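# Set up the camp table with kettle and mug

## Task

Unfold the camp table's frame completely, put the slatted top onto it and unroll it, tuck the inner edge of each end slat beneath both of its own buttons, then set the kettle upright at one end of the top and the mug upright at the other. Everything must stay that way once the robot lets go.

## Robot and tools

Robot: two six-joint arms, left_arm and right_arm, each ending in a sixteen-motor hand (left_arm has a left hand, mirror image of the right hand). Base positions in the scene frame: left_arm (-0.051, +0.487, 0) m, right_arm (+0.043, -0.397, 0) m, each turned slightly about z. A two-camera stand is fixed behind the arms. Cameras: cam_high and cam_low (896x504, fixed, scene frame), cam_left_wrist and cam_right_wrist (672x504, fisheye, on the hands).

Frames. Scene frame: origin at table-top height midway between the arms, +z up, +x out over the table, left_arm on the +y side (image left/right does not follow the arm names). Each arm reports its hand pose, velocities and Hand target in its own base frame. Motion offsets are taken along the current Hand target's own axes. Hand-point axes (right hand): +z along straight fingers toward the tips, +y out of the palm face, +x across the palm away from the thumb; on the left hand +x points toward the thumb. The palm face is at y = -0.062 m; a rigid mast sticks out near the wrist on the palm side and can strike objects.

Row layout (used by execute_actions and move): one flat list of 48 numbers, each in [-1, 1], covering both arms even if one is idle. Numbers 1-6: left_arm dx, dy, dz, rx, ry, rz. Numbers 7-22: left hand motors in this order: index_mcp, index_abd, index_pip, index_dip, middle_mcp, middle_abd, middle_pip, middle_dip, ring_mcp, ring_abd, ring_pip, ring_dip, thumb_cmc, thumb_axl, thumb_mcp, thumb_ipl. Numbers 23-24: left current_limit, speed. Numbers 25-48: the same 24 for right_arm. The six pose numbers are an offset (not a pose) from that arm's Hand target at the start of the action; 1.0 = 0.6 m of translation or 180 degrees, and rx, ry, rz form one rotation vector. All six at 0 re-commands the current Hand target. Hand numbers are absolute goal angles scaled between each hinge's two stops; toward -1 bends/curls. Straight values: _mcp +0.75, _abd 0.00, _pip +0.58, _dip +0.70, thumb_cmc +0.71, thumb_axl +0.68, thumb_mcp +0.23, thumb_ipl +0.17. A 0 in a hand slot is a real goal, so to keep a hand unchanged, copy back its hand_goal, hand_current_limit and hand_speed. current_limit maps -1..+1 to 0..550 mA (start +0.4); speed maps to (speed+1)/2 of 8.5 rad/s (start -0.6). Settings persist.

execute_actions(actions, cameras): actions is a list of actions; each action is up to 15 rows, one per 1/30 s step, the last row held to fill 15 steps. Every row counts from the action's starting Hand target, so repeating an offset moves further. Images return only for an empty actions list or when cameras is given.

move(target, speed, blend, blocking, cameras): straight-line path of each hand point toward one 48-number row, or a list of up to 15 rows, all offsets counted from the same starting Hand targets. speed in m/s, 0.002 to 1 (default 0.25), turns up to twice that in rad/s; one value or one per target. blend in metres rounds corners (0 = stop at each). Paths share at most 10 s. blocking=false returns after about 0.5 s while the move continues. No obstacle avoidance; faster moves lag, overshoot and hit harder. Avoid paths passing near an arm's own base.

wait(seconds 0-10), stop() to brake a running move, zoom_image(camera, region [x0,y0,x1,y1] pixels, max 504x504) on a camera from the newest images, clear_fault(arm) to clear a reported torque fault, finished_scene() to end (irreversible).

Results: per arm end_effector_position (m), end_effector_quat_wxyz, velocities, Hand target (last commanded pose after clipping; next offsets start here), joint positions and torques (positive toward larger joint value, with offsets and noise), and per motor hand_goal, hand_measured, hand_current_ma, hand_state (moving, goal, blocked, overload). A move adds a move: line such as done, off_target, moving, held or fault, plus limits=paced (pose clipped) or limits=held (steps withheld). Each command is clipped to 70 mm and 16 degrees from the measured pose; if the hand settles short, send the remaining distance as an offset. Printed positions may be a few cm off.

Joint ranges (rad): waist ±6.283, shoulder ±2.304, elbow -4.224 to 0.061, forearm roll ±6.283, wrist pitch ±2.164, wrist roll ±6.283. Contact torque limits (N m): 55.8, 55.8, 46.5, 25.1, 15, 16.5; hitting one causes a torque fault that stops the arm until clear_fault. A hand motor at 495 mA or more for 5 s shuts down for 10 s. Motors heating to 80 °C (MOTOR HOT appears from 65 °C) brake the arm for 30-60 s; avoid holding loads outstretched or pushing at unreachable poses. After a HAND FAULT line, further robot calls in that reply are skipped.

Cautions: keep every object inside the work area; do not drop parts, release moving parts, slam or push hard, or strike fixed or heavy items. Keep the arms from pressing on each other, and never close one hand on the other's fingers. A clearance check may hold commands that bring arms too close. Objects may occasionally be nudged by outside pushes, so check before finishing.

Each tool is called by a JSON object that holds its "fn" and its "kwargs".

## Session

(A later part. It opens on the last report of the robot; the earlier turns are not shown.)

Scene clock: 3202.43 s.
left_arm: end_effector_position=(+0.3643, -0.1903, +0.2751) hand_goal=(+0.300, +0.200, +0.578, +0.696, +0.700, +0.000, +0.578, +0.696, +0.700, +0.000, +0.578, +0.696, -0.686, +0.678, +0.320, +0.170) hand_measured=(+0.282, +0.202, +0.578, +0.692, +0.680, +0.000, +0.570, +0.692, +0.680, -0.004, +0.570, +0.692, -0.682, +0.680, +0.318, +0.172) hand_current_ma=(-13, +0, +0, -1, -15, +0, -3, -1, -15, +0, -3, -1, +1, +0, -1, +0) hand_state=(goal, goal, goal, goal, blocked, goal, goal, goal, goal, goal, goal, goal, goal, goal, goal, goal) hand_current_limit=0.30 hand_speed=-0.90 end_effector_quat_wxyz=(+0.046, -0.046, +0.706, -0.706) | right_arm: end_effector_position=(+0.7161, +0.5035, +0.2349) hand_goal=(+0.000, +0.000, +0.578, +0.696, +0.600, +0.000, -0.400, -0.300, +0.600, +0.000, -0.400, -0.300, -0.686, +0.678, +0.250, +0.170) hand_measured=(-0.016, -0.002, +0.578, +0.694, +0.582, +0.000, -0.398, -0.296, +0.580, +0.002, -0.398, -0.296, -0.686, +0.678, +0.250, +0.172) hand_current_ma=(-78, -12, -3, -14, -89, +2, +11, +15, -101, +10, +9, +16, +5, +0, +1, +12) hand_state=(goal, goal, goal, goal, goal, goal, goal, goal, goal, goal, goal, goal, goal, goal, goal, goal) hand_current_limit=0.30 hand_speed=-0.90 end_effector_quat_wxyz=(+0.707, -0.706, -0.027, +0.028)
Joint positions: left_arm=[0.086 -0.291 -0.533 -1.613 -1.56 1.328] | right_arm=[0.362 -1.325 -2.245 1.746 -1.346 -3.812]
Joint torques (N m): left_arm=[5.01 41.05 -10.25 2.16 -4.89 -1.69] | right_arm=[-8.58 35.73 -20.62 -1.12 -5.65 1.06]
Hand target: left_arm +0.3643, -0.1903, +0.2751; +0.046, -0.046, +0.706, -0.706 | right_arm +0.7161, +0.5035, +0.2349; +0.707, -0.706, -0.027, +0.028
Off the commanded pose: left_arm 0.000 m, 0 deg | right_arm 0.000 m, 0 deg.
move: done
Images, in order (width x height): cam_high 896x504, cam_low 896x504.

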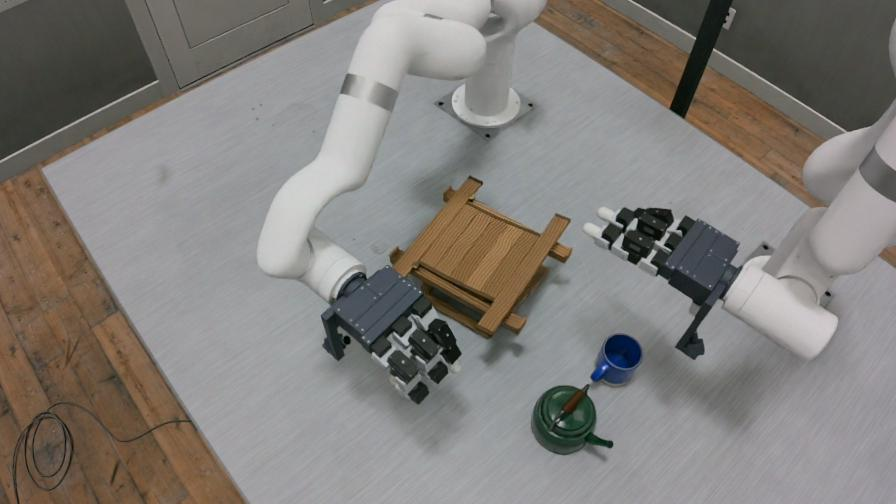

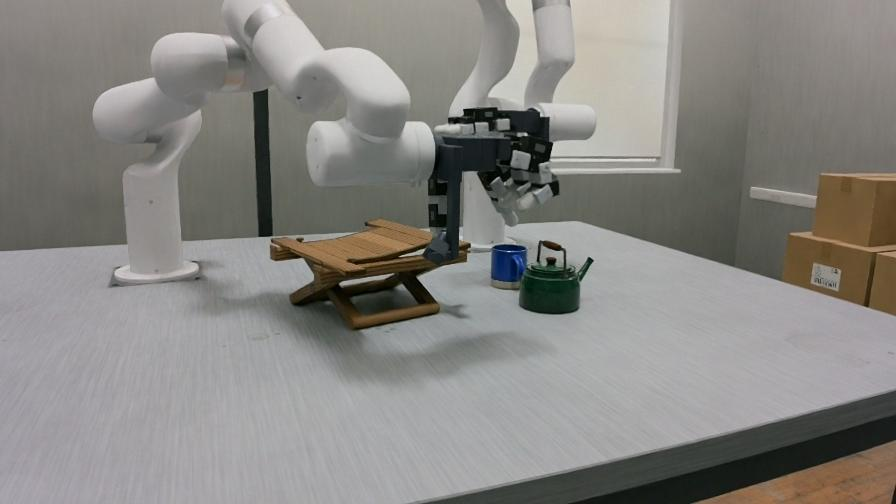

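{"fn": "execute_actions", "kwargs": {"actions": [], "cameras": ["cam_high","cam_right_wrist"]}}

Scene clock: 3360.50 s.
left_arm: end_effector_position=(+0.3643, -0.1903, +0.2751) hand_goal=(+0.300, +0.200, +0.578, +0.696, +0.700, +0.000, +0.578, +0.696, +0.700, +0.000, +0.578, +0.696, -0.686, +0.678, +0.320, +0.170) hand_measured=(+0.282, +0.202, +0.578, +0.692, +0.680, +0.000, +0.570, +0.692, +0.680, -0.004, +0.570, +0.692, -0.682, +0.680, +0.318, +0.172) hand_current_ma=(-13, +0, +0, -1, -15, +0, -3, -1, -15, +0, -3, -1, +1, +0, -1, +0) hand_state=(goal, goal, goal, goal, blocked, goal, goal, goal, goal, goal, goal, goal, goal, goal, goal, goal) hand_current_limit=0.30 hand_speed=-0.90 end_effector_quat_wxyz=(+0.046, -0.046, +0.706, -0.706) | right_arm: end_effector_position=(+0.7161, +0.5035, +0.2349) hand_goal=(+0.000, +0.000, +0.578, +0.696, +0.600, +0.000, -0.400, -0.300, +0.600, +0.000, -0.400, -0.300, -0.686, +0.678, +0.250, +0.170) hand_measured=(-0.016, -0.002, +0.578, +0.694, +0.582, +0.000, -0.398, -0.296, +0.580, +0.002, -0.398, -0.296, -0.686, +0.678, +0.250, +0.172) hand_current_ma=(-78, -12, -3, -14, -89, +2, +11, +15, -101, +10, +9, +16, +5, +0, +1, +12) hand_state=(goal, goal, goal, goal, goal, goal, goal, goal, goal, goal, goal, goal, goal, goal, goal, goal) hand_current_limit=0.30 hand_speed=-0.90 end_effector_quat_wxyz=(+0.707, -0.706, -0.027, +0.028)
Joint positions: left_arm=[0.086 -0.291 -0.533 -1.613 -1.56 1.328] | right_arm=[0.362 -1.325 -2.245 1.746 -1.346 -3.812]
Joint velocities: within noise
Joint torques (N m): left_arm=[4.96 40.89 -14.08 1.74 -4.9 -1.37] | right_arm=[-9.2 34.97 -20.13 -0.97 -5.26 0.92]
Hand target: left_arm +0.3643, -0.1903, +0.2751; +0.046, -0.046, +0.706, -0.706 | right_arm +0.7161, +0.5035, +0.2349; +0.707, -0.706, -0.027, +0.028
Off the commanded pose: left_arm 0.000 m, 0 deg | right_arm 0.000 m, 0 deg.
Images, in order (width x height): cam_high 896x504, cam_right_wrist 672x504.

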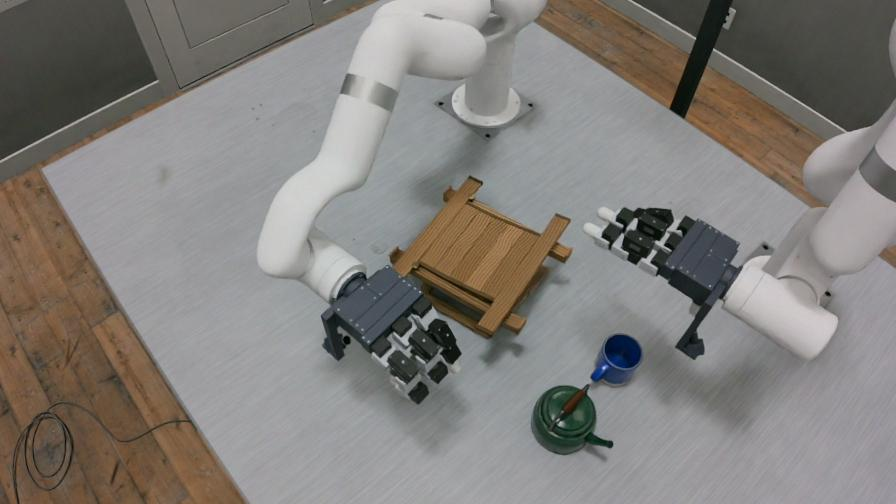

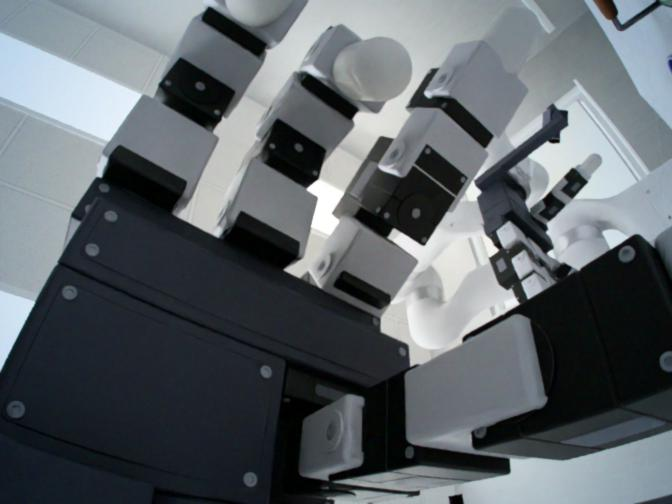

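{"fn": "zoom_image", "kwargs": {"camera": "cam_high", "region": [370, 160, 610, 340]}}

Scaled by 2.100 from the camera's 896x504 image, which has a finer 1280x720 frame.

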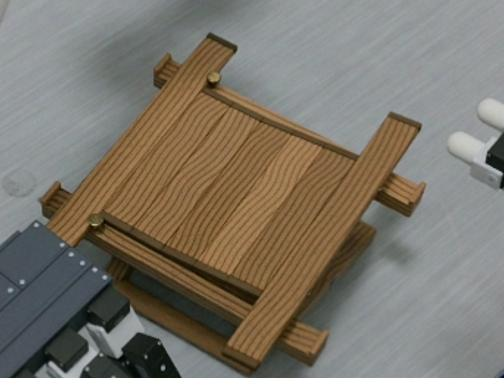

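{"fn": "move", "kwargs": {"target": [0,0,0,0,0,0,0.3,0.2,0.577,0.696,0.7,0,0.577,0.696,0.7,0,0.577,0.696,-0.686,0.678,0.32,0.17,0.3,-0.9,-0.2555,0,0.128,0,-0.0361,0,0.0,0.4,0.577,0.696,0.6,0,-0.4,-0.3,0.6,0,-0.4,-0.3,-0.686,0.678,0.225,0.81,0.4,-0.8], "speed": 0.12, "cameras": ["cam_high","cam_low","cam_right_wrist"]}}

Scene clock: 3400.97 s.
left_arm: end_effector_position=(+0.3643, -0.1903, +0.2751) hand_goal=(+0.300, +0.200, +0.578, +0.696, +0.700, +0.000, +0.578, +0.696, +0.700, +0.000, +0.578, +0.696, -0.686, +0.678, +0.320, +0.170) hand_measured=(+0.282, +0.202, +0.578, +0.692, +0.680, +0.000, +0.570, +0.692, +0.680, -0.004, +0.570, +0.692, -0.682, +0.680, +0.318, +0.172) hand_current_ma=(-13, +0, +0, -1, -15, +0, -3, -1, -15, +0, -3, -1, +1, +0, -1, +0) hand_state=(goal, goal, goal, goal, blocked, goal, goal, goal, goal, goal, goal, goal, goal, goal, goal, goal) hand_current_limit=0.30 hand_speed=-0.90 end_effector_quat_wxyz=(+0.046, -0.046, +0.706, -0.706) | right_arm: end_effector_position=(+0.5573, +0.5682, +0.2351) hand_goal=(+0.000, +0.400, +0.578, +0.696, +0.600, +0.000, -0.400, -0.300, +0.600, +0.000, -0.400, -0.300, -0.686, +0.678, +0.226, +0.810) hand_measured=(-0.016, +0.394, +0.578, +0.694, +0.582, +0.000, -0.398, -0.296, +0.580, +0.002, -0.398, -0.296, -0.686, +0.678, +0.228, +0.806) hand_current_ma=(-77, -24, -3, -14, -88, +2, +11, +15, -101, +10, +9, +16, +5, +0, +6, -24) hand_state=(goal, goal, goal, goal, goal, goal, goal, goal, goal, goal, goal, goal, goal, goal, goal, goal) hand_current_limit=0.40 hand_speed=-0.80 end_effector_quat_wxyz=(+0.704, -0.704, -0.067, +0.068)
Joint positions: left_arm=[0.086 -0.291 -0.533 -1.613 -1.56 1.328] | right_arm=[0.521 -1.036 -1.701 1.834 -1.37 -4.074]
Joint torques (N m): left_arm=[5.37 41.95 -18.27 2 -4.9 -1.3] | right_arm=[5.32 45.56 -9.35 3.69 -5.13 -1.08]
Hand target: left_arm +0.3643, -0.1903, +0.2751; +0.046, -0.046, +0.706, -0.706 | right_arm +0.5573, +0.5682, +0.2350; +0.704, -0.704, -0.067, +0.068
Off the commanded pose: left_arm 0.000 m, 0 deg | right_arm 0.000 m, 0 deg.
move: done
Images, in order (width x height): cam_high 896x504, cam_low 896x504, cam_right_wrist 672x504.

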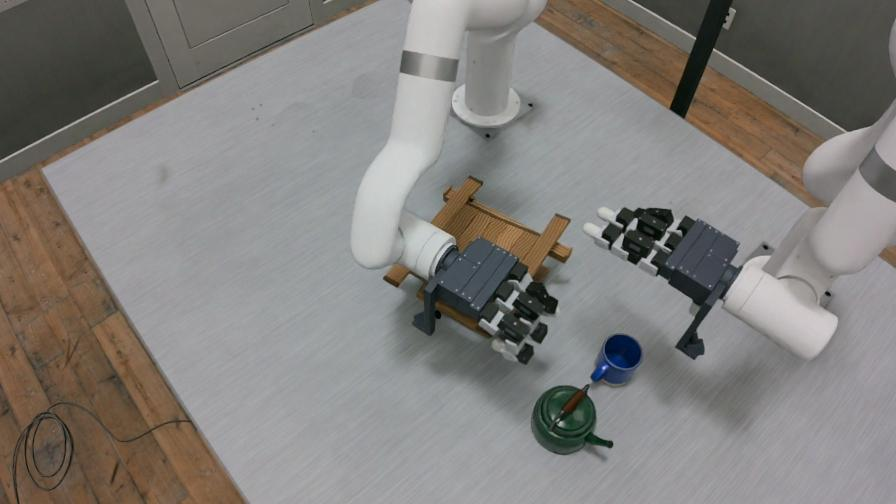

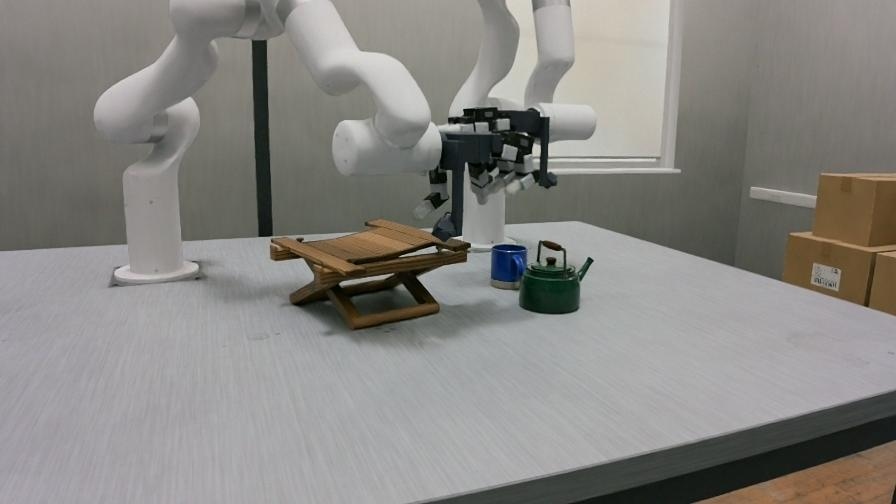

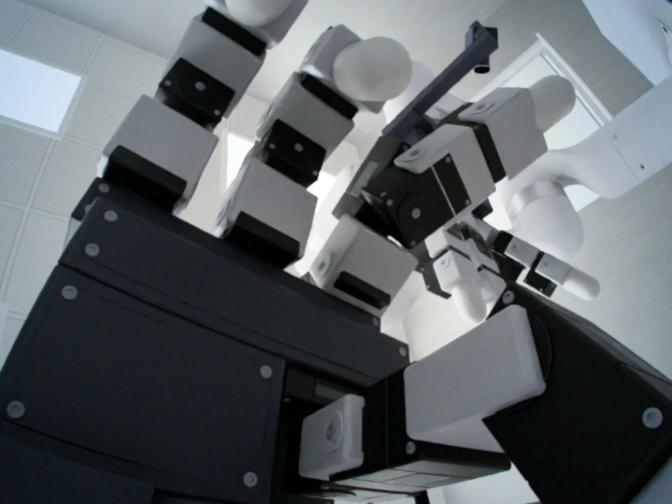

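{"fn": "move", "kwargs": {"target": [0,0,0,0,0,0,0.3,0.2,0.577,0.696,0.7,0,0.577,0.696,0.7,0,0.577,0.696,-0.686,0.678,0.32,0.17,0.3,-0.9,0,0.15,0,0,0,0,0.0,0.4,0.577,0.696,0.6,0,-0.4,-0.3,0.6,0,-0.4,-0.3,-0.686,0.678,0.225,0.81,0.4,-0.8], "speed": 0.06, "cameras": ["cam_high","cam_low","cam_right_wrist"]}}

{"fn": "zoom_image", "kwargs": {"camera": "cam_low", "region": [380, 150, 520, 330]}}

{"fn": "zoom_image", "kwargs": {"camera": "cam_right_wrist", "region": [372, 60, 672, 285]}}

Scene clock: 3408.00 s.
left_arm: end_effector_position=(+0.3643, -0.1903, +0.2751) hand_goal=(+0.300, +0.200, +0.578, +0.696, +0.700, +0.000, +0.578, +0.696, +0.700, +0.000, +0.578, +0.696, -0.686, +0.678, +0.320, +0.170) hand_measured=(+0.282, +0.202, +0.578, +0.692, +0.680, +0.000, +0.570, +0.692, +0.680, -0.004, +0.570, +0.692, -0.682, +0.680, +0.318, +0.172) hand_current_ma=(-13, +0, +0, -1, -15, +0, -3, -1, -15, +0, -3, -1, +1, +0, -1, +0) hand_state=(goal, goal, goal, goal, blocked, goal, goal, goal, goal, goal, goal, goal, goal, goal, goal, goal) hand_current_limit=0.30 hand_speed=-0.90 end_effector_quat_wxyz=(+0.046, -0.046, +0.706, -0.706) | right_arm: end_effector_position=(+0.5573, +0.5682, +0.1451) hand_goal=(+0.000, +0.400, +0.578, +0.696, +0.600, +0.000, -0.400, -0.300, +0.600, +0.000, -0.400, -0.300, -0.686, +0.678, +0.226, +0.810) hand_measured=(-0.014, +0.394, +0.578, +0.694, +0.584, +0.000, -0.398, -0.296, +0.582, +0.002, -0.398, -0.296, -0.686, +0.678, +0.228, +0.806) hand_current_ma=(-75, -24, -3, -14, -85, +2, +11, +15, -97, +10, +9, +16, +5, +0, +6, -24) hand_state=(goal, goal, goal, goal, goal, goal, goal, goal, goal, goal, goal, goal, goal, goal, goal, goal) hand_current_limit=0.40 hand_speed=-0.80 end_effector_quat_wxyz=(+0.704, -0.704, -0.067, +0.068)
Joint positions: left_arm=[0.086 -0.291 -0.533 -1.613 -1.56 1.328] | right_arm=[0.521 -1.188 -1.752 1.853 -1.397 -4.172]
Joint torques (N m): left_arm=[3.89 41.74 -18.1 1.56 -4.76 -0.91] | right_arm=[5.19 32.51 -19.33 3.87 -5.92 -1.25]
Hand target: left_arm +0.3643, -0.1903, +0.2751; +0.046, -0.046, +0.706, -0.706 | right_arm +0.5573, +0.5682, +0.1450; +0.704, -0.704, -0.067, +0.068
Off the commanded pose: left_arm 0.000 m, 0 deg | right_arm 0.000 m, 0 deg.
move: done
Images, in order (width x height): cam_high 896x504, cam_low 896x504, cam_right_wrist 672x504.

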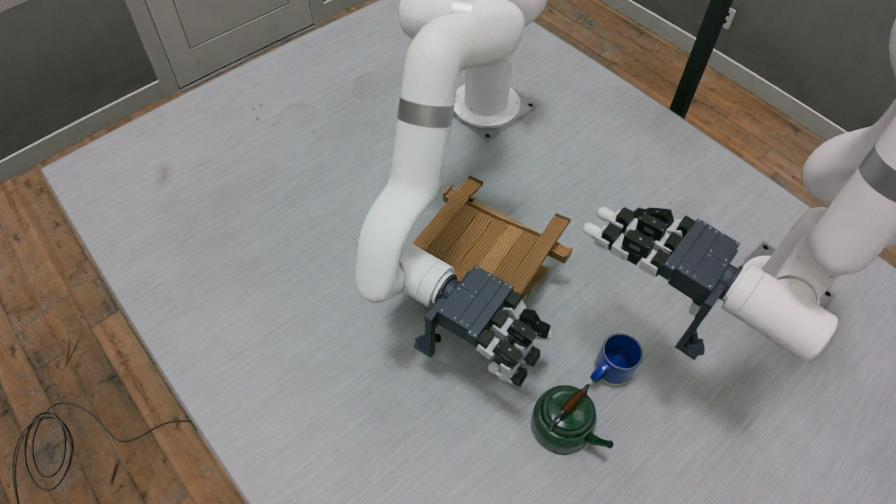

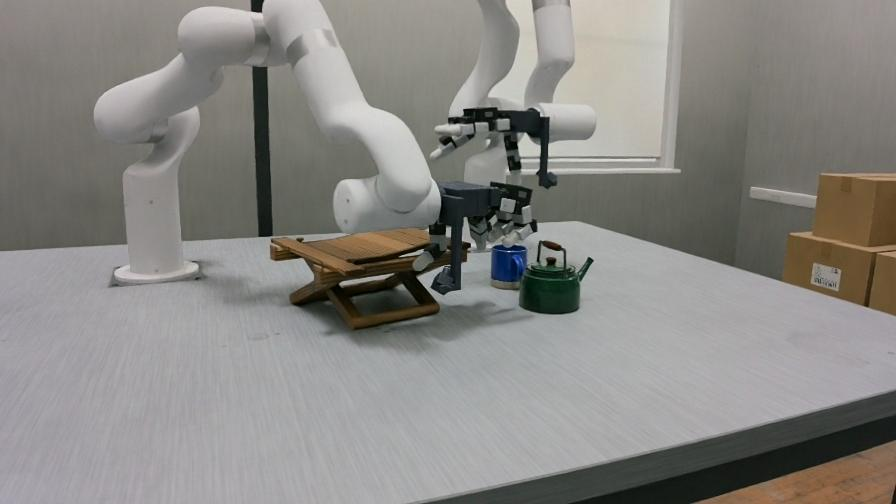

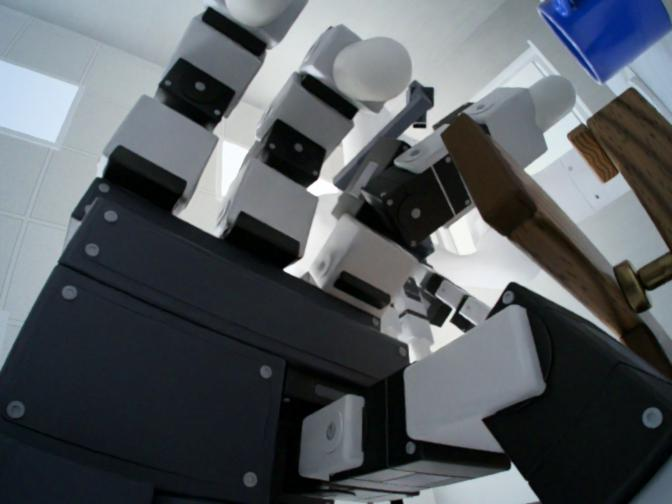

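Scaled by 2.800 from the camera's 896x504 image, which has a finer 1280x720 frame.

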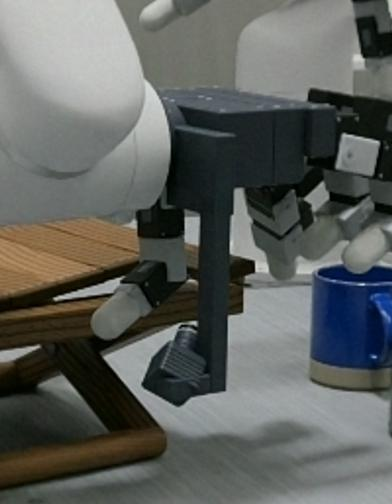

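Scaled by 1.680 from the camera's 672x504 image, which has a finer 960x720 frame.

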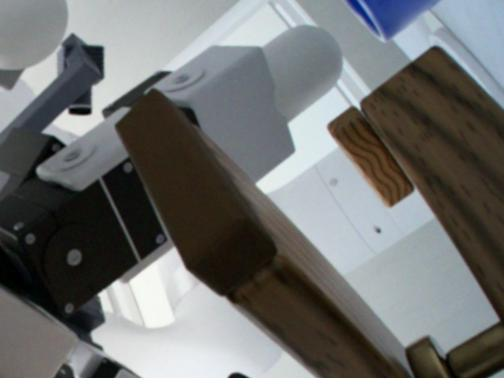

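{"fn": "move", "kwargs": {"target": [0,0,0,0,0,0,0.3,0.2,0.577,0.696,0.7,0,0.577,0.696,0.7,0,0.577,0.696,-0.686,0.678,0.32,0.17,0.3,-0.9,0,0.0617,0,0,0,0,0.0,0.4,0.577,0.696,0.6,0,-0.4,-0.3,0.6,0,-0.4,-0.3,-0.686,0.678,0.225,0.81,0.4,-0.8], "speed": 0.04, "cameras": ["cam_low","cam_right_wrist"]}}

{"fn": "zoom_image", "kwargs": {"camera": "cam_low", "region": [380, 150, 520, 330]}}

{"fn": "zoom_image", "kwargs": {"camera": "cam_right_wrist", "region": [372, 60, 672, 285]}}

Scene clock: 3415.23 s.
left_arm: end_effector_position=(+0.3643, -0.1903, +0.2751) hand_goal=(+0.300, +0.200, +0.578, +0.696, +0.700, +0.000, +0.578, +0.696, +0.700, +0.000, +0.578, +0.696, -0.686, +0.678, +0.320, +0.170) hand_measured=(+0.282, +0.202, +0.578, +0.692, +0.680, +0.000, +0.570, +0.692, +0.680, -0.004, +0.570, +0.692, -0.682, +0.680, +0.318, +0.172) hand_current_ma=(-13, +0, +0, -1, -15, +0, -3, -1, -15, +0, -3, -1, +1, +0, -1, +0) hand_state=(goal, goal, goal, goal, blocked, goal, goal, goal, goal, goal, goal, goal, goal, goal, goal, goal) hand_current_limit=0.30 hand_speed=-0.90 end_effector_quat_wxyz=(+0.046, -0.046, +0.706, -0.706) | right_arm: end_effector_position=(+0.5572, +0.5682, +0.1081) hand_goal=(+0.000, +0.400, +0.578, +0.696, +0.600, +0.000, -0.400, -0.300, +0.600, +0.000, -0.400, -0.300, -0.686, +0.678, +0.226, +0.810) hand_measured=(-0.014, +0.394, +0.578, +0.694, +0.584, +0.000, -0.398, -0.296, +0.582, +0.002, -0.398, -0.296, -0.686, +0.678, +0.228, +0.806) hand_current_ma=(-75, -24, -3, -14, -85, +2, +11, +15, -97, +10, +9, +16, +5, +0, +6, -24) hand_state=(goal, goal, goal, goal, goal, goal, goal, goal, goal, goal, goal, goal, goal, goal, goal, goal) hand_current_limit=0.40 hand_speed=-0.80 end_effector_quat_wxyz=(+0.704, -0.704, -0.067, +0.068)
Joint positions: left_arm=[0.086 -0.291 -0.533 -1.613 -1.56 1.328] | right_arm=[0.521 -1.258 -1.789 1.858 -1.406 -4.204]
Joint torques (N m): left_arm=[4.03 40.6 -18.88 2.04 -4.43 -0.79] | right_arm=[5.26 30.56 -18.63 3.62 -6.16 -1.25]
Hand target: left_arm +0.3643, -0.1903, +0.2751; +0.046, -0.046, +0.706, -0.706 | right_arm +0.5572, +0.5682, +0.1080; +0.704, -0.704, -0.067, +0.068
Off the commanded pose: left_arm 0.000 m, 0 deg | right_arm 0.000 m, 0 deg.
move: done
Images, in order (width x height): cam_low 896x504, cam_right_wrist 672x504.

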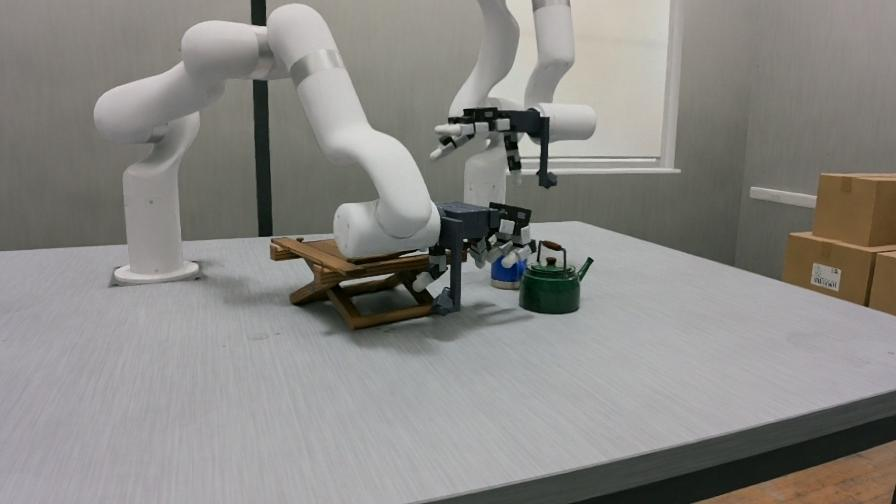

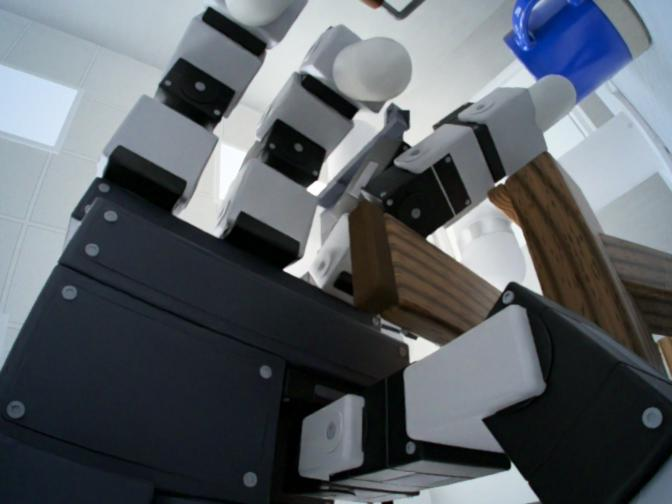

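Scaled by 2.800 from the camera's 896x504 image, which has a finer 1280x720 frame.

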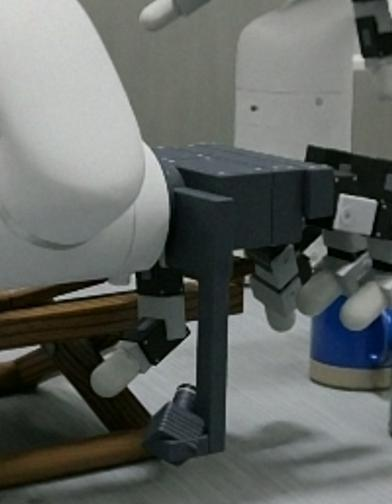

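Scaled by 1.680 from the camera's 672x504 image, which has a finer 960x720 frame.

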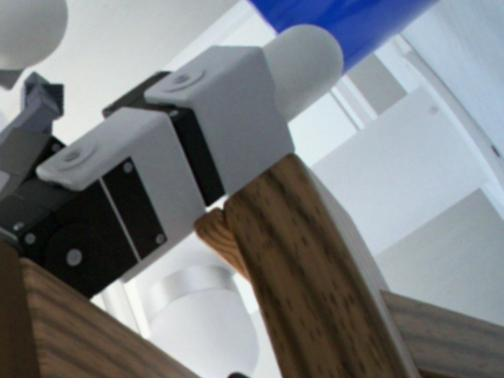

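{"fn": "move", "kwargs": {"target": [0,0,0,0,0,0,0.3,0.2,0.577,0.696,0.7,0,0.577,0.696,0.7,0,0.577,0.696,-0.686,0.678,0.32,0.17,0.3,-0.9,0,0.005,0.0133,0,0,0,0.0,0.4,0.577,0.696,0.6,0,-0.4,-0.3,0.6,0,-0.4,-0.3,-0.686,0.678,0.225,0.81,0.5,-0.8], "speed": 0.03}}

{"fn": "execute_actions", "kwargs": {"actions": [[[0,0,0,0,0,0,0.3,0.2,0.577,0.696,0.7,0,0.577,0.696,0.7,0,0.577,0.696,-0.686,0.678,0.32,0.17,0.3,-0.9,0,0,0,0,0,0,-0.3,0.4,0.577,0.696,0.6,0,-0.4,-0.3,0.6,0,-0.4,-0.3,-0.686,0.678,0.225,0.81,0.5,-0.88]],[[0,0,0,0,0,0,0.3,0.2,0.577,0.696,0.7,0,0.577,0.696,0.7,0,0.577,0.696,-0.686,0.678,0.32,0.17,0.3,-0.9,0,0,0,0,0,0,-0.3,0.4,0.577,0.696,0.6,0,-0.4,-0.3,0.6,0,-0.4,-0.3,-0.686,0.678,0.225,0.81,0.5,-0.88]]], "cameras": ["cam_low","cam_right_wrist"]}}

{"fn": "zoom_image", "kwargs": {"camera": "cam_right_wrist", "region": [332, 130, 632, 355]}}

Scene clock: 3424.40 s.
left_arm: end_effector_position=(+0.3643, -0.1903, +0.2751) hand_goal=(+0.300, +0.200, +0.578, +0.696, +0.700, +0.000, +0.578, +0.696, +0.700, +0.000, +0.578, +0.696, -0.686, +0.678, +0.320, +0.170) hand_measured=(+0.282, +0.202, +0.578, +0.692, +0.680, +0.000, +0.570, +0.692, +0.680, -0.004, +0.570, +0.692, -0.682, +0.680, +0.318, +0.172) hand_current_ma=(-13, +0, +0, -1, -15, +0, -3, -1, -15, +0, -3, -1, +1, +0, -1, +0) hand_state=(goal, goal, goal, goal, blocked, goal, goal, goal, goal, goal, goal, goal, goal, goal, goal, goal) hand_current_limit=0.30 hand_speed=-0.90 end_effector_quat_wxyz=(+0.046, -0.046, +0.706, -0.706) | right_arm: end_effector_position=(+0.5557, +0.5761, +0.1050) hand_goal=(+0.000, +0.400, +0.578, +0.696, +0.600, +0.000, -0.400, -0.300, +0.600, +0.000, -0.400, -0.300, -0.686, +0.678, +0.226, +0.810) hand_measured=(-0.014, +0.394, +0.578, +0.694, +0.584, +0.000, -0.398, -0.296, +0.582, +0.002, -0.398, -0.296, -0.686, +0.678, +0.228, +0.806) hand_current_ma=(-75, -24, -3, -14, -85, +2, +11, +15, -97, +10, +9, +16, +5, +0, +6, -24) hand_state=(goal, goal, goal, goal, goal, goal, goal, goal, goal, goal, goal, goal, goal, goal, goal, goal) hand_current_limit=0.50 hand_speed=-0.80 end_effector_quat_wxyz=(+0.704, -0.704, -0.067, +0.068)
Joint positions: left_arm=[0.086 -0.291 -0.533 -1.613 -1.56 1.328] | right_arm=[0.531 -1.27 -1.806 1.867 -1.4 -4.202]
Joint torques (N m): left_arm=[4.8 40.29 -18.27 1.63 -4.72 -0.55] | right_arm=[5.35 30.78 -19.29 3.9 1.6 1.01]
Hand target: left_arm +0.3643, -0.1903, +0.2751; +0.046, -0.046, +0.706, -0.706 | right_arm +0.5557, +0.5761, +0.1050; +0.704, -0.704, -0.067, +0.068
Off the commanded pose: left_arm 0.000 m, 0 deg | right_arm 0.000 m, 0 deg.
move: done

Scene clock: 3425.60 s.
left_arm: end_effector_position=(+0.3643, -0.1903, +0.2751) hand_goal=(+0.300, +0.200, +0.578, +0.696, +0.700, +0.000, +0.578, +0.696, +0.700, +0.000, +0.578, +0.696, -0.686, +0.678, +0.320, +0.170) hand_measured=(+0.282, +0.202, +0.578, +0.692, +0.680, +0.000, +0.570, +0.692, +0.680, -0.004, +0.570, +0.692, -0.682, +0.680, +0.318, +0.172) hand_current_ma=(-13, +0, +0, -1, -15, +0, -3, -1, -15, +0, -3, -1, +1, +0, -1, +0) hand_state=(goal, goal, goal, goal, blocked, goal, goal, goal, goal, goal, goal, goal, goal, goal, goal, goal) hand_current_limit=0.30 hand_speed=-0.90 end_effector_quat_wxyz=(+0.046, -0.046, +0.706, -0.706) | right_arm: end_effector_position=(+0.5557, +0.5761, +0.1050) hand_goal=(-0.300, +0.400, +0.578, +0.696, +0.600, +0.000, -0.400, -0.300, +0.600, +0.000, -0.400, -0.300, -0.686, +0.678, +0.226, +0.810) hand_measured=(-0.276, +0.394, +0.578, +0.694, +0.584, +0.000, -0.398, -0.296, +0.582, +0.002, -0.398, -0.296, -0.686, +0.678, +0.228, +0.806) hand_current_ma=(+124, -24, -3, -13, -85, +2, +11, +15, -97, +10, +9, +16, +5, +0, +6, -24) hand_state=(blocked, goal, goal, goal, goal, goal, goal, goal, goal, goal, goal, goal, goal, goal, goal, goal) hand_current_limit=0.50 hand_speed=-0.88 end_effector_quat_wxyz=(+0.704, -0.704, -0.067, +0.068)
Joint positions: left_arm=[0.086 -0.291 -0.533 -1.613 -1.56 1.328] | right_arm=[0.531 -1.27 -1.806 1.867 -1.4 -4.201]
Joint torques (N m): left_arm=[4.02 40.33 -19.46 2.26 -4.49 -0.43] | right_arm=[3.57 31.43 -16.22 1.79 1.52 0.97]
Hand target: left_arm +0.3643, -0.1903, +0.2751; +0.046, -0.046, +0.706, -0.706 | right_arm +0.5557, +0.5761, +0.1050; +0.704, -0.704, -0.067, +0.068
Off the commanded pose: left_arm 0.000 m, 0 deg | right_arm 0.000 m, 0 deg.
Step readings (end_effector_position of left_arm | right_arm):
0: (+0.3643, -0.1903, +0.2751) | (+0.5557, +0.5761, +0.1050)
1: (+0.3643, -0.1903, +0.2751) | (+0.5557, +0.5761, +0.1050)
2: (+0.3643, -0.1903, +0.2751) | (+0.5557, +0.5761, +0.1050)
4: (+0.3643, -0.1903, +0.2751) | (+0.5557, +0.5761, +0.1050)
8: (+0.3643, -0.1903, +0.2751) | (+0.5557, +0.5761, +0.1050)
15: (+0.3643, -0.1903, +0.2751) | (+0.5557, +0.5761, +0.1050)
16: (+0.3643, -0.1903, +0.2751) | (+0.5557, +0.5761, +0.1050)
17: (+0.3643, -0.1903, +0.2751) | (+0.5557, +0.5761, +0.1050)
19: (+0.3643, -0.1903, +0.2751) | (+0.5557, +0.5761, +0.1050)
23: (+0.3643, -0.1903, +0.2751) | (+0.5557, +0.5761, +0.1050)
30: (+0.3643, -0.1903, +0.2751) | (+0.5557, +0.5761, +0.1050)
Images, in order (width x height): cam_low 896x504, cam_right_wrist 672x504.

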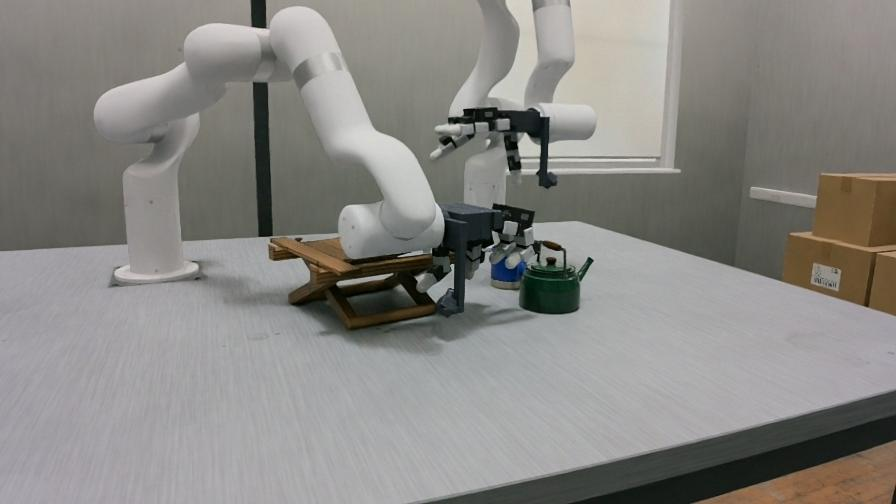

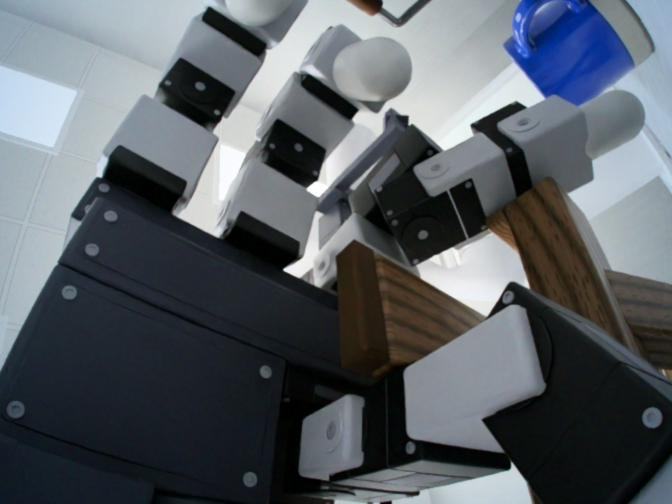

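Scaled by 1.680 from the camera's 672x504 image, which has a finer 960x720 frame.

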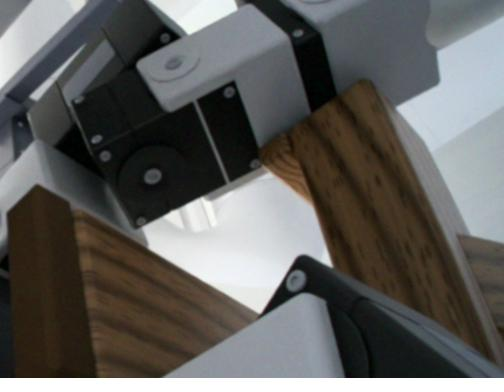

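{"fn": "execute_actions", "kwargs": {"actions": [[[0,0,0,0,0,0,0.3,0.2,0.577,0.696,0.7,0,0.577,0.696,0.7,0,0.577,0.696,-0.686,0.678,0.32,0.17,0.3,-0.9,0,0,0,0,0,0,-0.7,0.4,0.577,0.696,0.6,0,-0.4,-0.3,0.6,0,-0.4,-0.3,-0.686,0.678,0.225,0.81,0.5,-0.92]],[[0,0,0,0,0,0,0.3,0.2,0.577,0.696,0.7,0,0.577,0.696,0.7,0,0.577,0.696,-0.686,0.678,0.32,0.17,0.3,-0.9,0,0,0,0,0,0,-0.7,0.4,0.577,0.696,0.6,0,-0.4,-0.3,0.6,0,-0.4,-0.3,-0.686,0.678,0.225,0.81,0.5,-0.92]]], "cameras": ["cam_low","cam_right_wrist"]}}

{"fn": "zoom_image", "kwargs": {"camera": "cam_right_wrist", "region": [332, 130, 632, 355]}}

Scene clock: 3433.43 s.
left_arm: end_effector_position=(+0.3643, -0.1903, +0.2751) hand_goal=(+0.300, +0.200, +0.578, +0.696, +0.700, +0.000, +0.578, +0.696, +0.700, +0.000, +0.578, +0.696, -0.686, +0.678, +0.320, +0.170) hand_measured=(+0.282, +0.202, +0.578, +0.692, +0.680, +0.000, +0.570, +0.692, +0.680, -0.004, +0.570, +0.692, -0.682, +0.680, +0.318, +0.172) hand_current_ma=(-13, +0, +0, -1, -15, +0, -3, -1, -15, +0, -3, -1, +1, +0, -1, +0) hand_state=(goal, goal, goal, goal, blocked, goal, goal, goal, goal, goal, goal, goal, goal, goal, goal, goal) hand_current_limit=0.30 hand_speed=-0.90 end_effector_quat_wxyz=(+0.046, -0.046, +0.706, -0.706) | right_arm: end_effector_position=(+0.5557, +0.5761, +0.1050) hand_goal=(-0.700, +0.400, +0.578, +0.696, +0.600, +0.000, -0.400, -0.300, +0.600, +0.000, -0.400, -0.300, -0.686, +0.678, +0.226, +0.810) hand_measured=(-0.288, +0.394, +0.578, +0.694, +0.584, +0.000, -0.398, -0.296, +0.582, +0.002, -0.398, -0.296, -0.686, +0.678, +0.228, +0.806) hand_current_ma=(+413, -24, +3, -13, -85, +2, +11, +15, -97, +10, +9, +16, +5, +0, +6, -24) hand_state=(blocked, goal, goal, goal, goal, goal, goal, goal, goal, goal, goal, goal, goal, goal, goal, goal) hand_current_limit=0.50 hand_speed=-0.92 end_effector_quat_wxyz=(+0.704, -0.704, -0.067, +0.068)
Joint positions: left_arm=[0.086 -0.291 -0.533 -1.613 -1.56 1.328] | right_arm=[0.531 -1.27 -1.806 1.867 -1.4 -4.201]
Joint torques (N m): left_arm=[4.44 40.43 -18.9 2.52 -4.48 -0.24] | right_arm=[-7.73 32.92 -9.75 -0.57 1.37 0.52]
Hand target: left_arm +0.3643, -0.1903, +0.2751; +0.046, -0.046, +0.706, -0.706 | right_arm +0.5557, +0.5761, +0.1050; +0.704, -0.704, -0.067, +0.068
Off the commanded pose: left_arm 0.000 m, 0 deg | right_arm 0.000 m, 0 deg.
Step readings (end_effector_position of left_arm | right_arm):
0: (+0.3643, -0.1903, +0.2751) | (+0.5557, +0.5761, +0.1050)
1: (+0.3643, -0.1903, +0.2751) | (+0.5557, +0.5761, +0.1050)
2: (+0.3643, -0.1903, +0.2751) | (+0.5557, +0.5761, +0.1050)
4: (+0.3643, -0.1903, +0.2751) | (+0.5557, +0.5761, +0.1050)
8: (+0.3643, -0.1903, +0.2751) | (+0.5557, +0.5761, +0.1050)
15: (+0.3643, -0.1903, +0.2751) | (+0.5557, +0.5761, +0.1050)
16: (+0.3643, -0.1903, +0.2751) | (+0.5557, +0.5761, +0.1050)
17: (+0.3643, -0.1903, +0.2751) | (+0.5557, +0.5761, +0.1050)
19: (+0.3643, -0.1903, +0.2751) | (+0.5557, +0.5761, +0.1050)
23: (+0.3643, -0.1903, +0.2751) | (+0.5557, +0.5761, +0.1050)
30: (+0.3643, -0.1903, +0.2751) | (+0.5557, +0.5761, +0.1050)
Images, in order (width x height): cam_low 896x504, cam_right_wrist 672x504.

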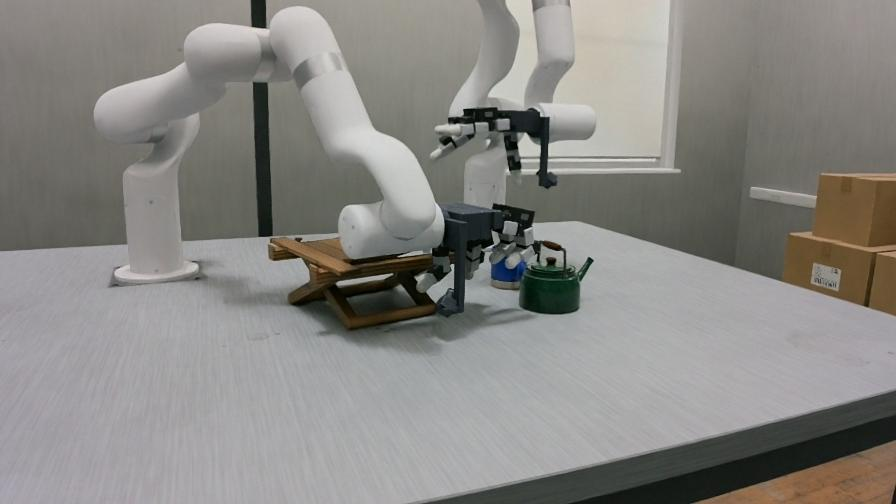

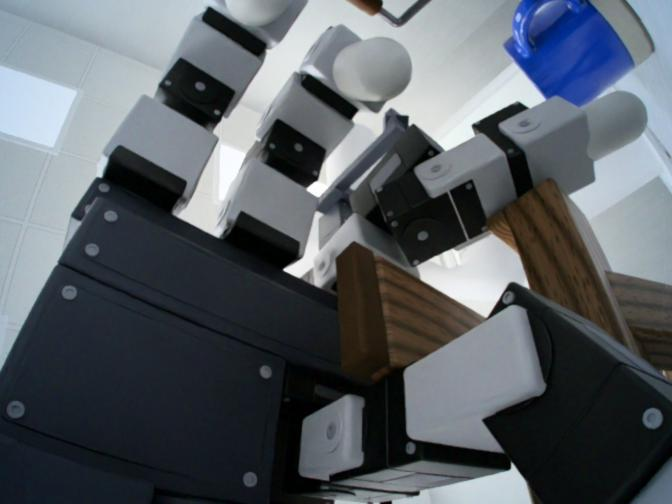

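Scaled by 1.680 from the camera's 672x504 image, which has a finer 960x720 frame.

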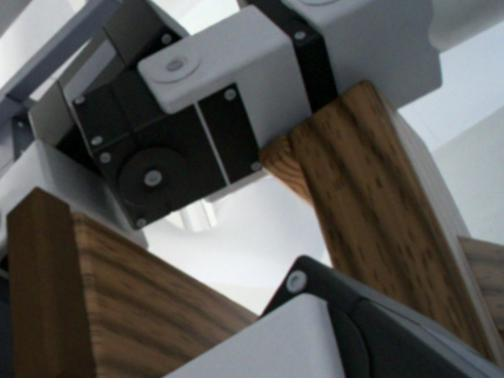

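{"fn": "move", "kwargs": {"target": [0,0,0,0,0,0,0.3,0.2,0.577,0.696,0.7,0,0.577,0.696,0.7,0,0.577,0.696,-0.686,0.678,0.32,0.17,0.3,-0.9,0,0,0.0133,0,0,0,-1,0.4,0.577,0.696,0.6,0,-0.4,-0.3,0.6,0,-0.4,-0.3,-0.686,0.678,0.225,0.81,0.75,-0.9], "speed": 0.01, "cameras": ["cam_low","cam_right_wrist"]}}

{"fn": "zoom_image", "kwargs": {"camera": "cam_right_wrist", "region": [332, 130, 632, 355]}}

Scene clock: 3449.33 s.
left_arm: end_effector_position=(+0.3643, -0.1903, +0.2751) hand_goal=(+0.300, +0.200, +0.578, +0.696, +0.700, +0.000, +0.578, +0.696, +0.700, +0.000, +0.578, +0.696, -0.686, +0.678, +0.320, +0.170) hand_measured=(+0.282, +0.202, +0.578, +0.692, +0.680, +0.000, +0.570, +0.692, +0.680, -0.004, +0.570, +0.692, -0.682, +0.680, +0.318, +0.172) hand_current_ma=(-13, +0, +0, -1, -15, +0, -3, -1, -15, +0, -3, -1, +1, +0, -1, +0) hand_state=(goal, goal, goal, goal, blocked, goal, goal, goal, goal, goal, goal, goal, goal, goal, goal, goal) hand_current_limit=0.30 hand_speed=-0.90 end_effector_quat_wxyz=(+0.046, -0.046, +0.706, -0.706) | right_arm: end_effector_position=(+0.5542, +0.5839, +0.1050) hand_goal=(-1.000, +0.400, +0.578, +0.696, +0.600, +0.000, -0.400, -0.300, +0.600, +0.000, -0.400, -0.300, -0.686, +0.678, +0.226, +0.810) hand_measured=(-0.394, +0.396, +0.580, +0.694, +0.584, +0.000, -0.398, -0.296, +0.582, +0.002, -0.398, -0.296, -0.682, +0.686, +0.228, +0.806) hand_current_ma=(+481, -16, +14, -13, -85, +2, +11, +15, -97, +10, +9, +16, +18, +48, +7, -24) hand_state=(blocked, goal, goal, goal, goal, goal, goal, goal, goal, goal, goal, goal, goal, goal, goal, goal) hand_current_limit=0.75 hand_speed=-0.90 end_effector_quat_wxyz=(+0.704, -0.704, -0.067, +0.068)
Joint positions: left_arm=[0.086 -0.291 -0.533 -1.613 -1.56 1.328] | right_arm=[0.542 -1.276 -1.819 1.875 -1.393 -4.196]
Joint torques (N m): left_arm=[4.02 41.46 -18.52 2.04 -4.25 -0.17] | right_arm=[5.93 32.83 -18.8 3.76 1.88 0.9]
Hand target: left_arm +0.3643, -0.1903, +0.2751; +0.046, -0.046, +0.706, -0.706 | right_arm +0.5542, +0.5839, +0.1050; +0.704, -0.704, -0.067, +0.068
Off the commanded pose: left_arm 0.000 m, 0 deg | right_arm 0.000 m, 0 deg.
move: done
Images, in order (width x height): cam_low 896x504, cam_right_wrist 672x504.

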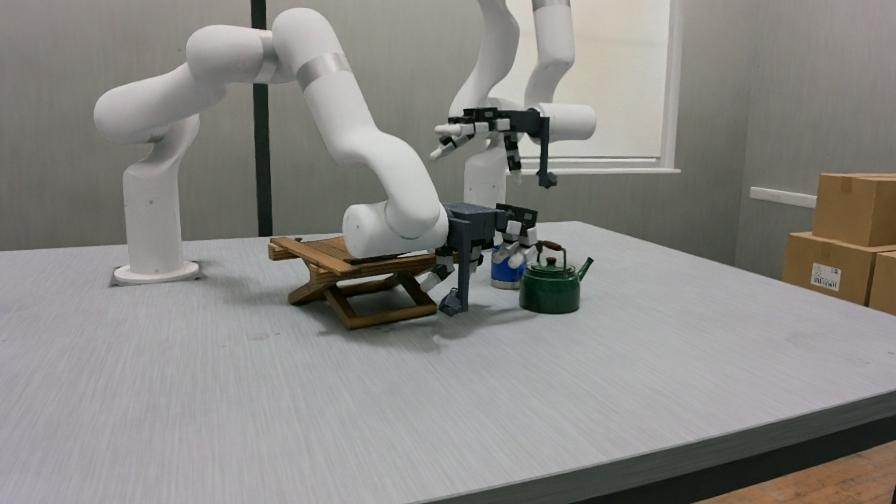

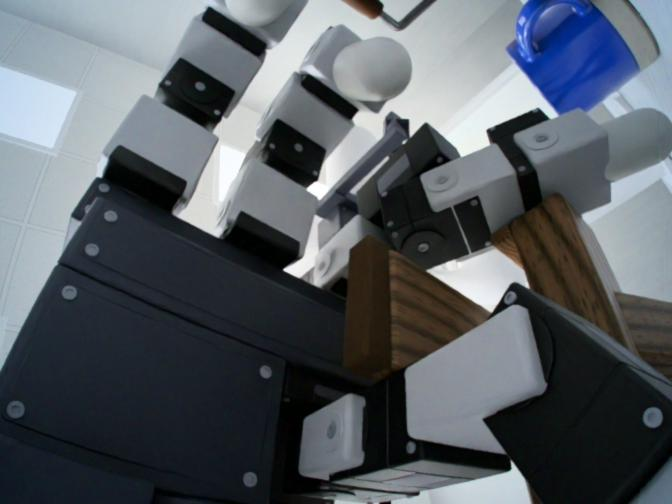

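Scaled by 1.680 from the camera's 672x504 image, which has a finer 960x720 frame.

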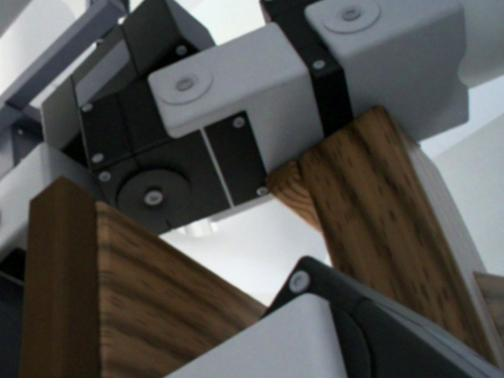

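{"fn": "move", "kwargs": {"target": [0,0,0,0,0,0,0.3,0.2,0.577,0.696,0.7,0,0.577,0.696,0.7,0,0.577,0.696,-0.686,0.678,0.32,0.17,0.3,-0.9,0,0,0.0067,0,0,0,-1,0.4,0.577,0.696,0.6,0,-0.4,-0.3,0.6,0,-0.4,-0.3,-0.686,0.678,0.225,0.81,0.75,-0.9], "speed": 0.01, "cameras": ["cam_low","cam_right_wrist"]}}

{"fn": "zoom_image", "kwargs": {"camera": "cam_right_wrist", "region": [332, 130, 632, 355]}}

Scene clock: 3453.93 s.
left_arm: end_effector_position=(+0.3643, -0.1903, +0.2751) hand_goal=(+0.300, +0.200, +0.578, +0.696, +0.700, +0.000, +0.578, +0.696, +0.700, +0.000, +0.578, +0.696, -0.686, +0.678, +0.320, +0.170) hand_measured=(+0.282, +0.202, +0.578, +0.692, +0.680, +0.000, +0.570, +0.692, +0.680, -0.004, +0.570, +0.692, -0.682, +0.680, +0.318, +0.172) hand_current_ma=(-13, +0, +0, -1, -15, +0, -3, -1, -15, +0, -3, -1, +1, +0, -1, +0) hand_state=(goal, goal, goal, goal, blocked, goal, goal, goal, goal, goal, goal, goal, goal, goal, goal, goal) hand_current_limit=0.30 hand_speed=-0.90 end_effector_quat_wxyz=(+0.046, -0.046, +0.706, -0.706) | right_arm: end_effector_position=(+0.5534, +0.5878, +0.1050) hand_goal=(-1.000, +0.400, +0.578, +0.696, +0.600, +0.000, -0.400, -0.300, +0.600, +0.000, -0.400, -0.300, -0.686, +0.678, +0.226, +0.810) hand_measured=(-0.424, +0.396, +0.582, +0.694, +0.584, +0.000, -0.398, -0.296, +0.582, +0.002, -0.398, -0.296, -0.682, +0.686, +0.228, +0.806) hand_current_ma=(+481, -16, +16, -13, -85, +2, +11, +15, -97, +10, +9, +16, +19, +49, +11, -24) hand_state=(blocked, goal, goal, goal, goal, goal, goal, goal, goal, goal, goal, goal, goal, goal, goal, goal) hand_current_limit=0.75 hand_speed=-0.90 end_effector_quat_wxyz=(+0.704, -0.704, -0.067, +0.068)
Joint positions: left_arm=[0.086 -0.291 -0.533 -1.613 -1.56 1.328] | right_arm=[0.547 -1.28 -1.826 1.879 -1.389 -4.194]
Joint torques (N m): left_arm=[4.65 42.75 -18.6 2.22 -4.36 0.1] | right_arm=[6.65 31.04 -18.95 4.32 1.83 0.93]
Hand target: left_arm +0.3643, -0.1903, +0.2751; +0.046, -0.046, +0.706, -0.706 | right_arm +0.5534, +0.5879, +0.1050; +0.704, -0.704, -0.067, +0.068
Off the commanded pose: left_arm 0.000 m, 0 deg | right_arm 0.000 m, 0 deg.
move: done
Images, in order (width x height): cam_low 896x504, cam_right_wrist 672x504.

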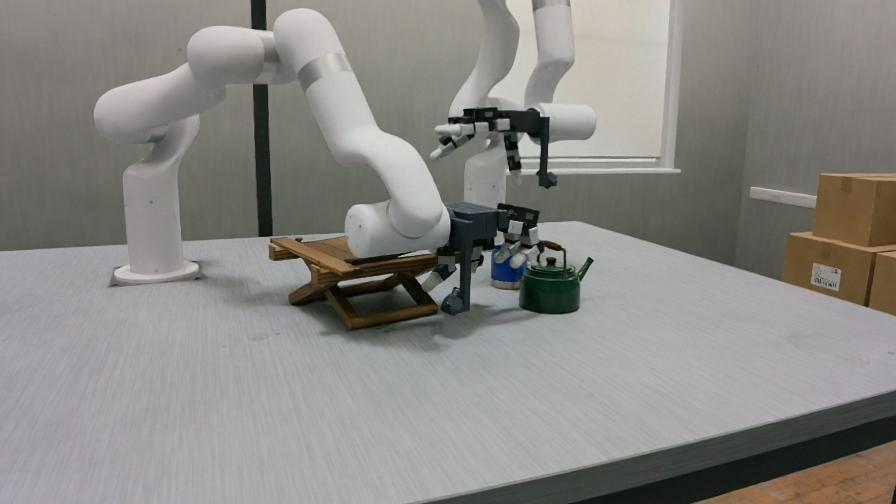

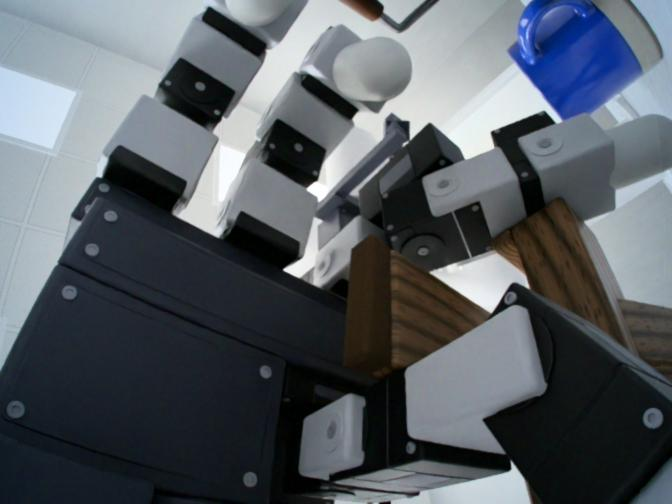

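Scaled by 1.680 from the camera's 672x504 image, which has a finer 960x720 frame.

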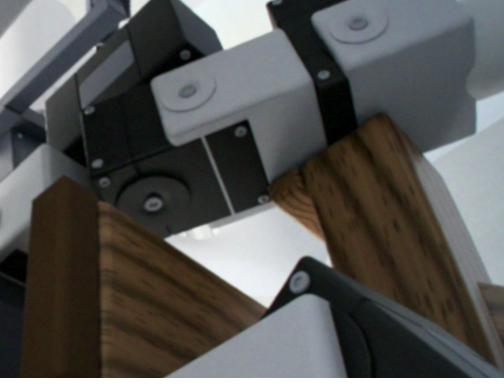

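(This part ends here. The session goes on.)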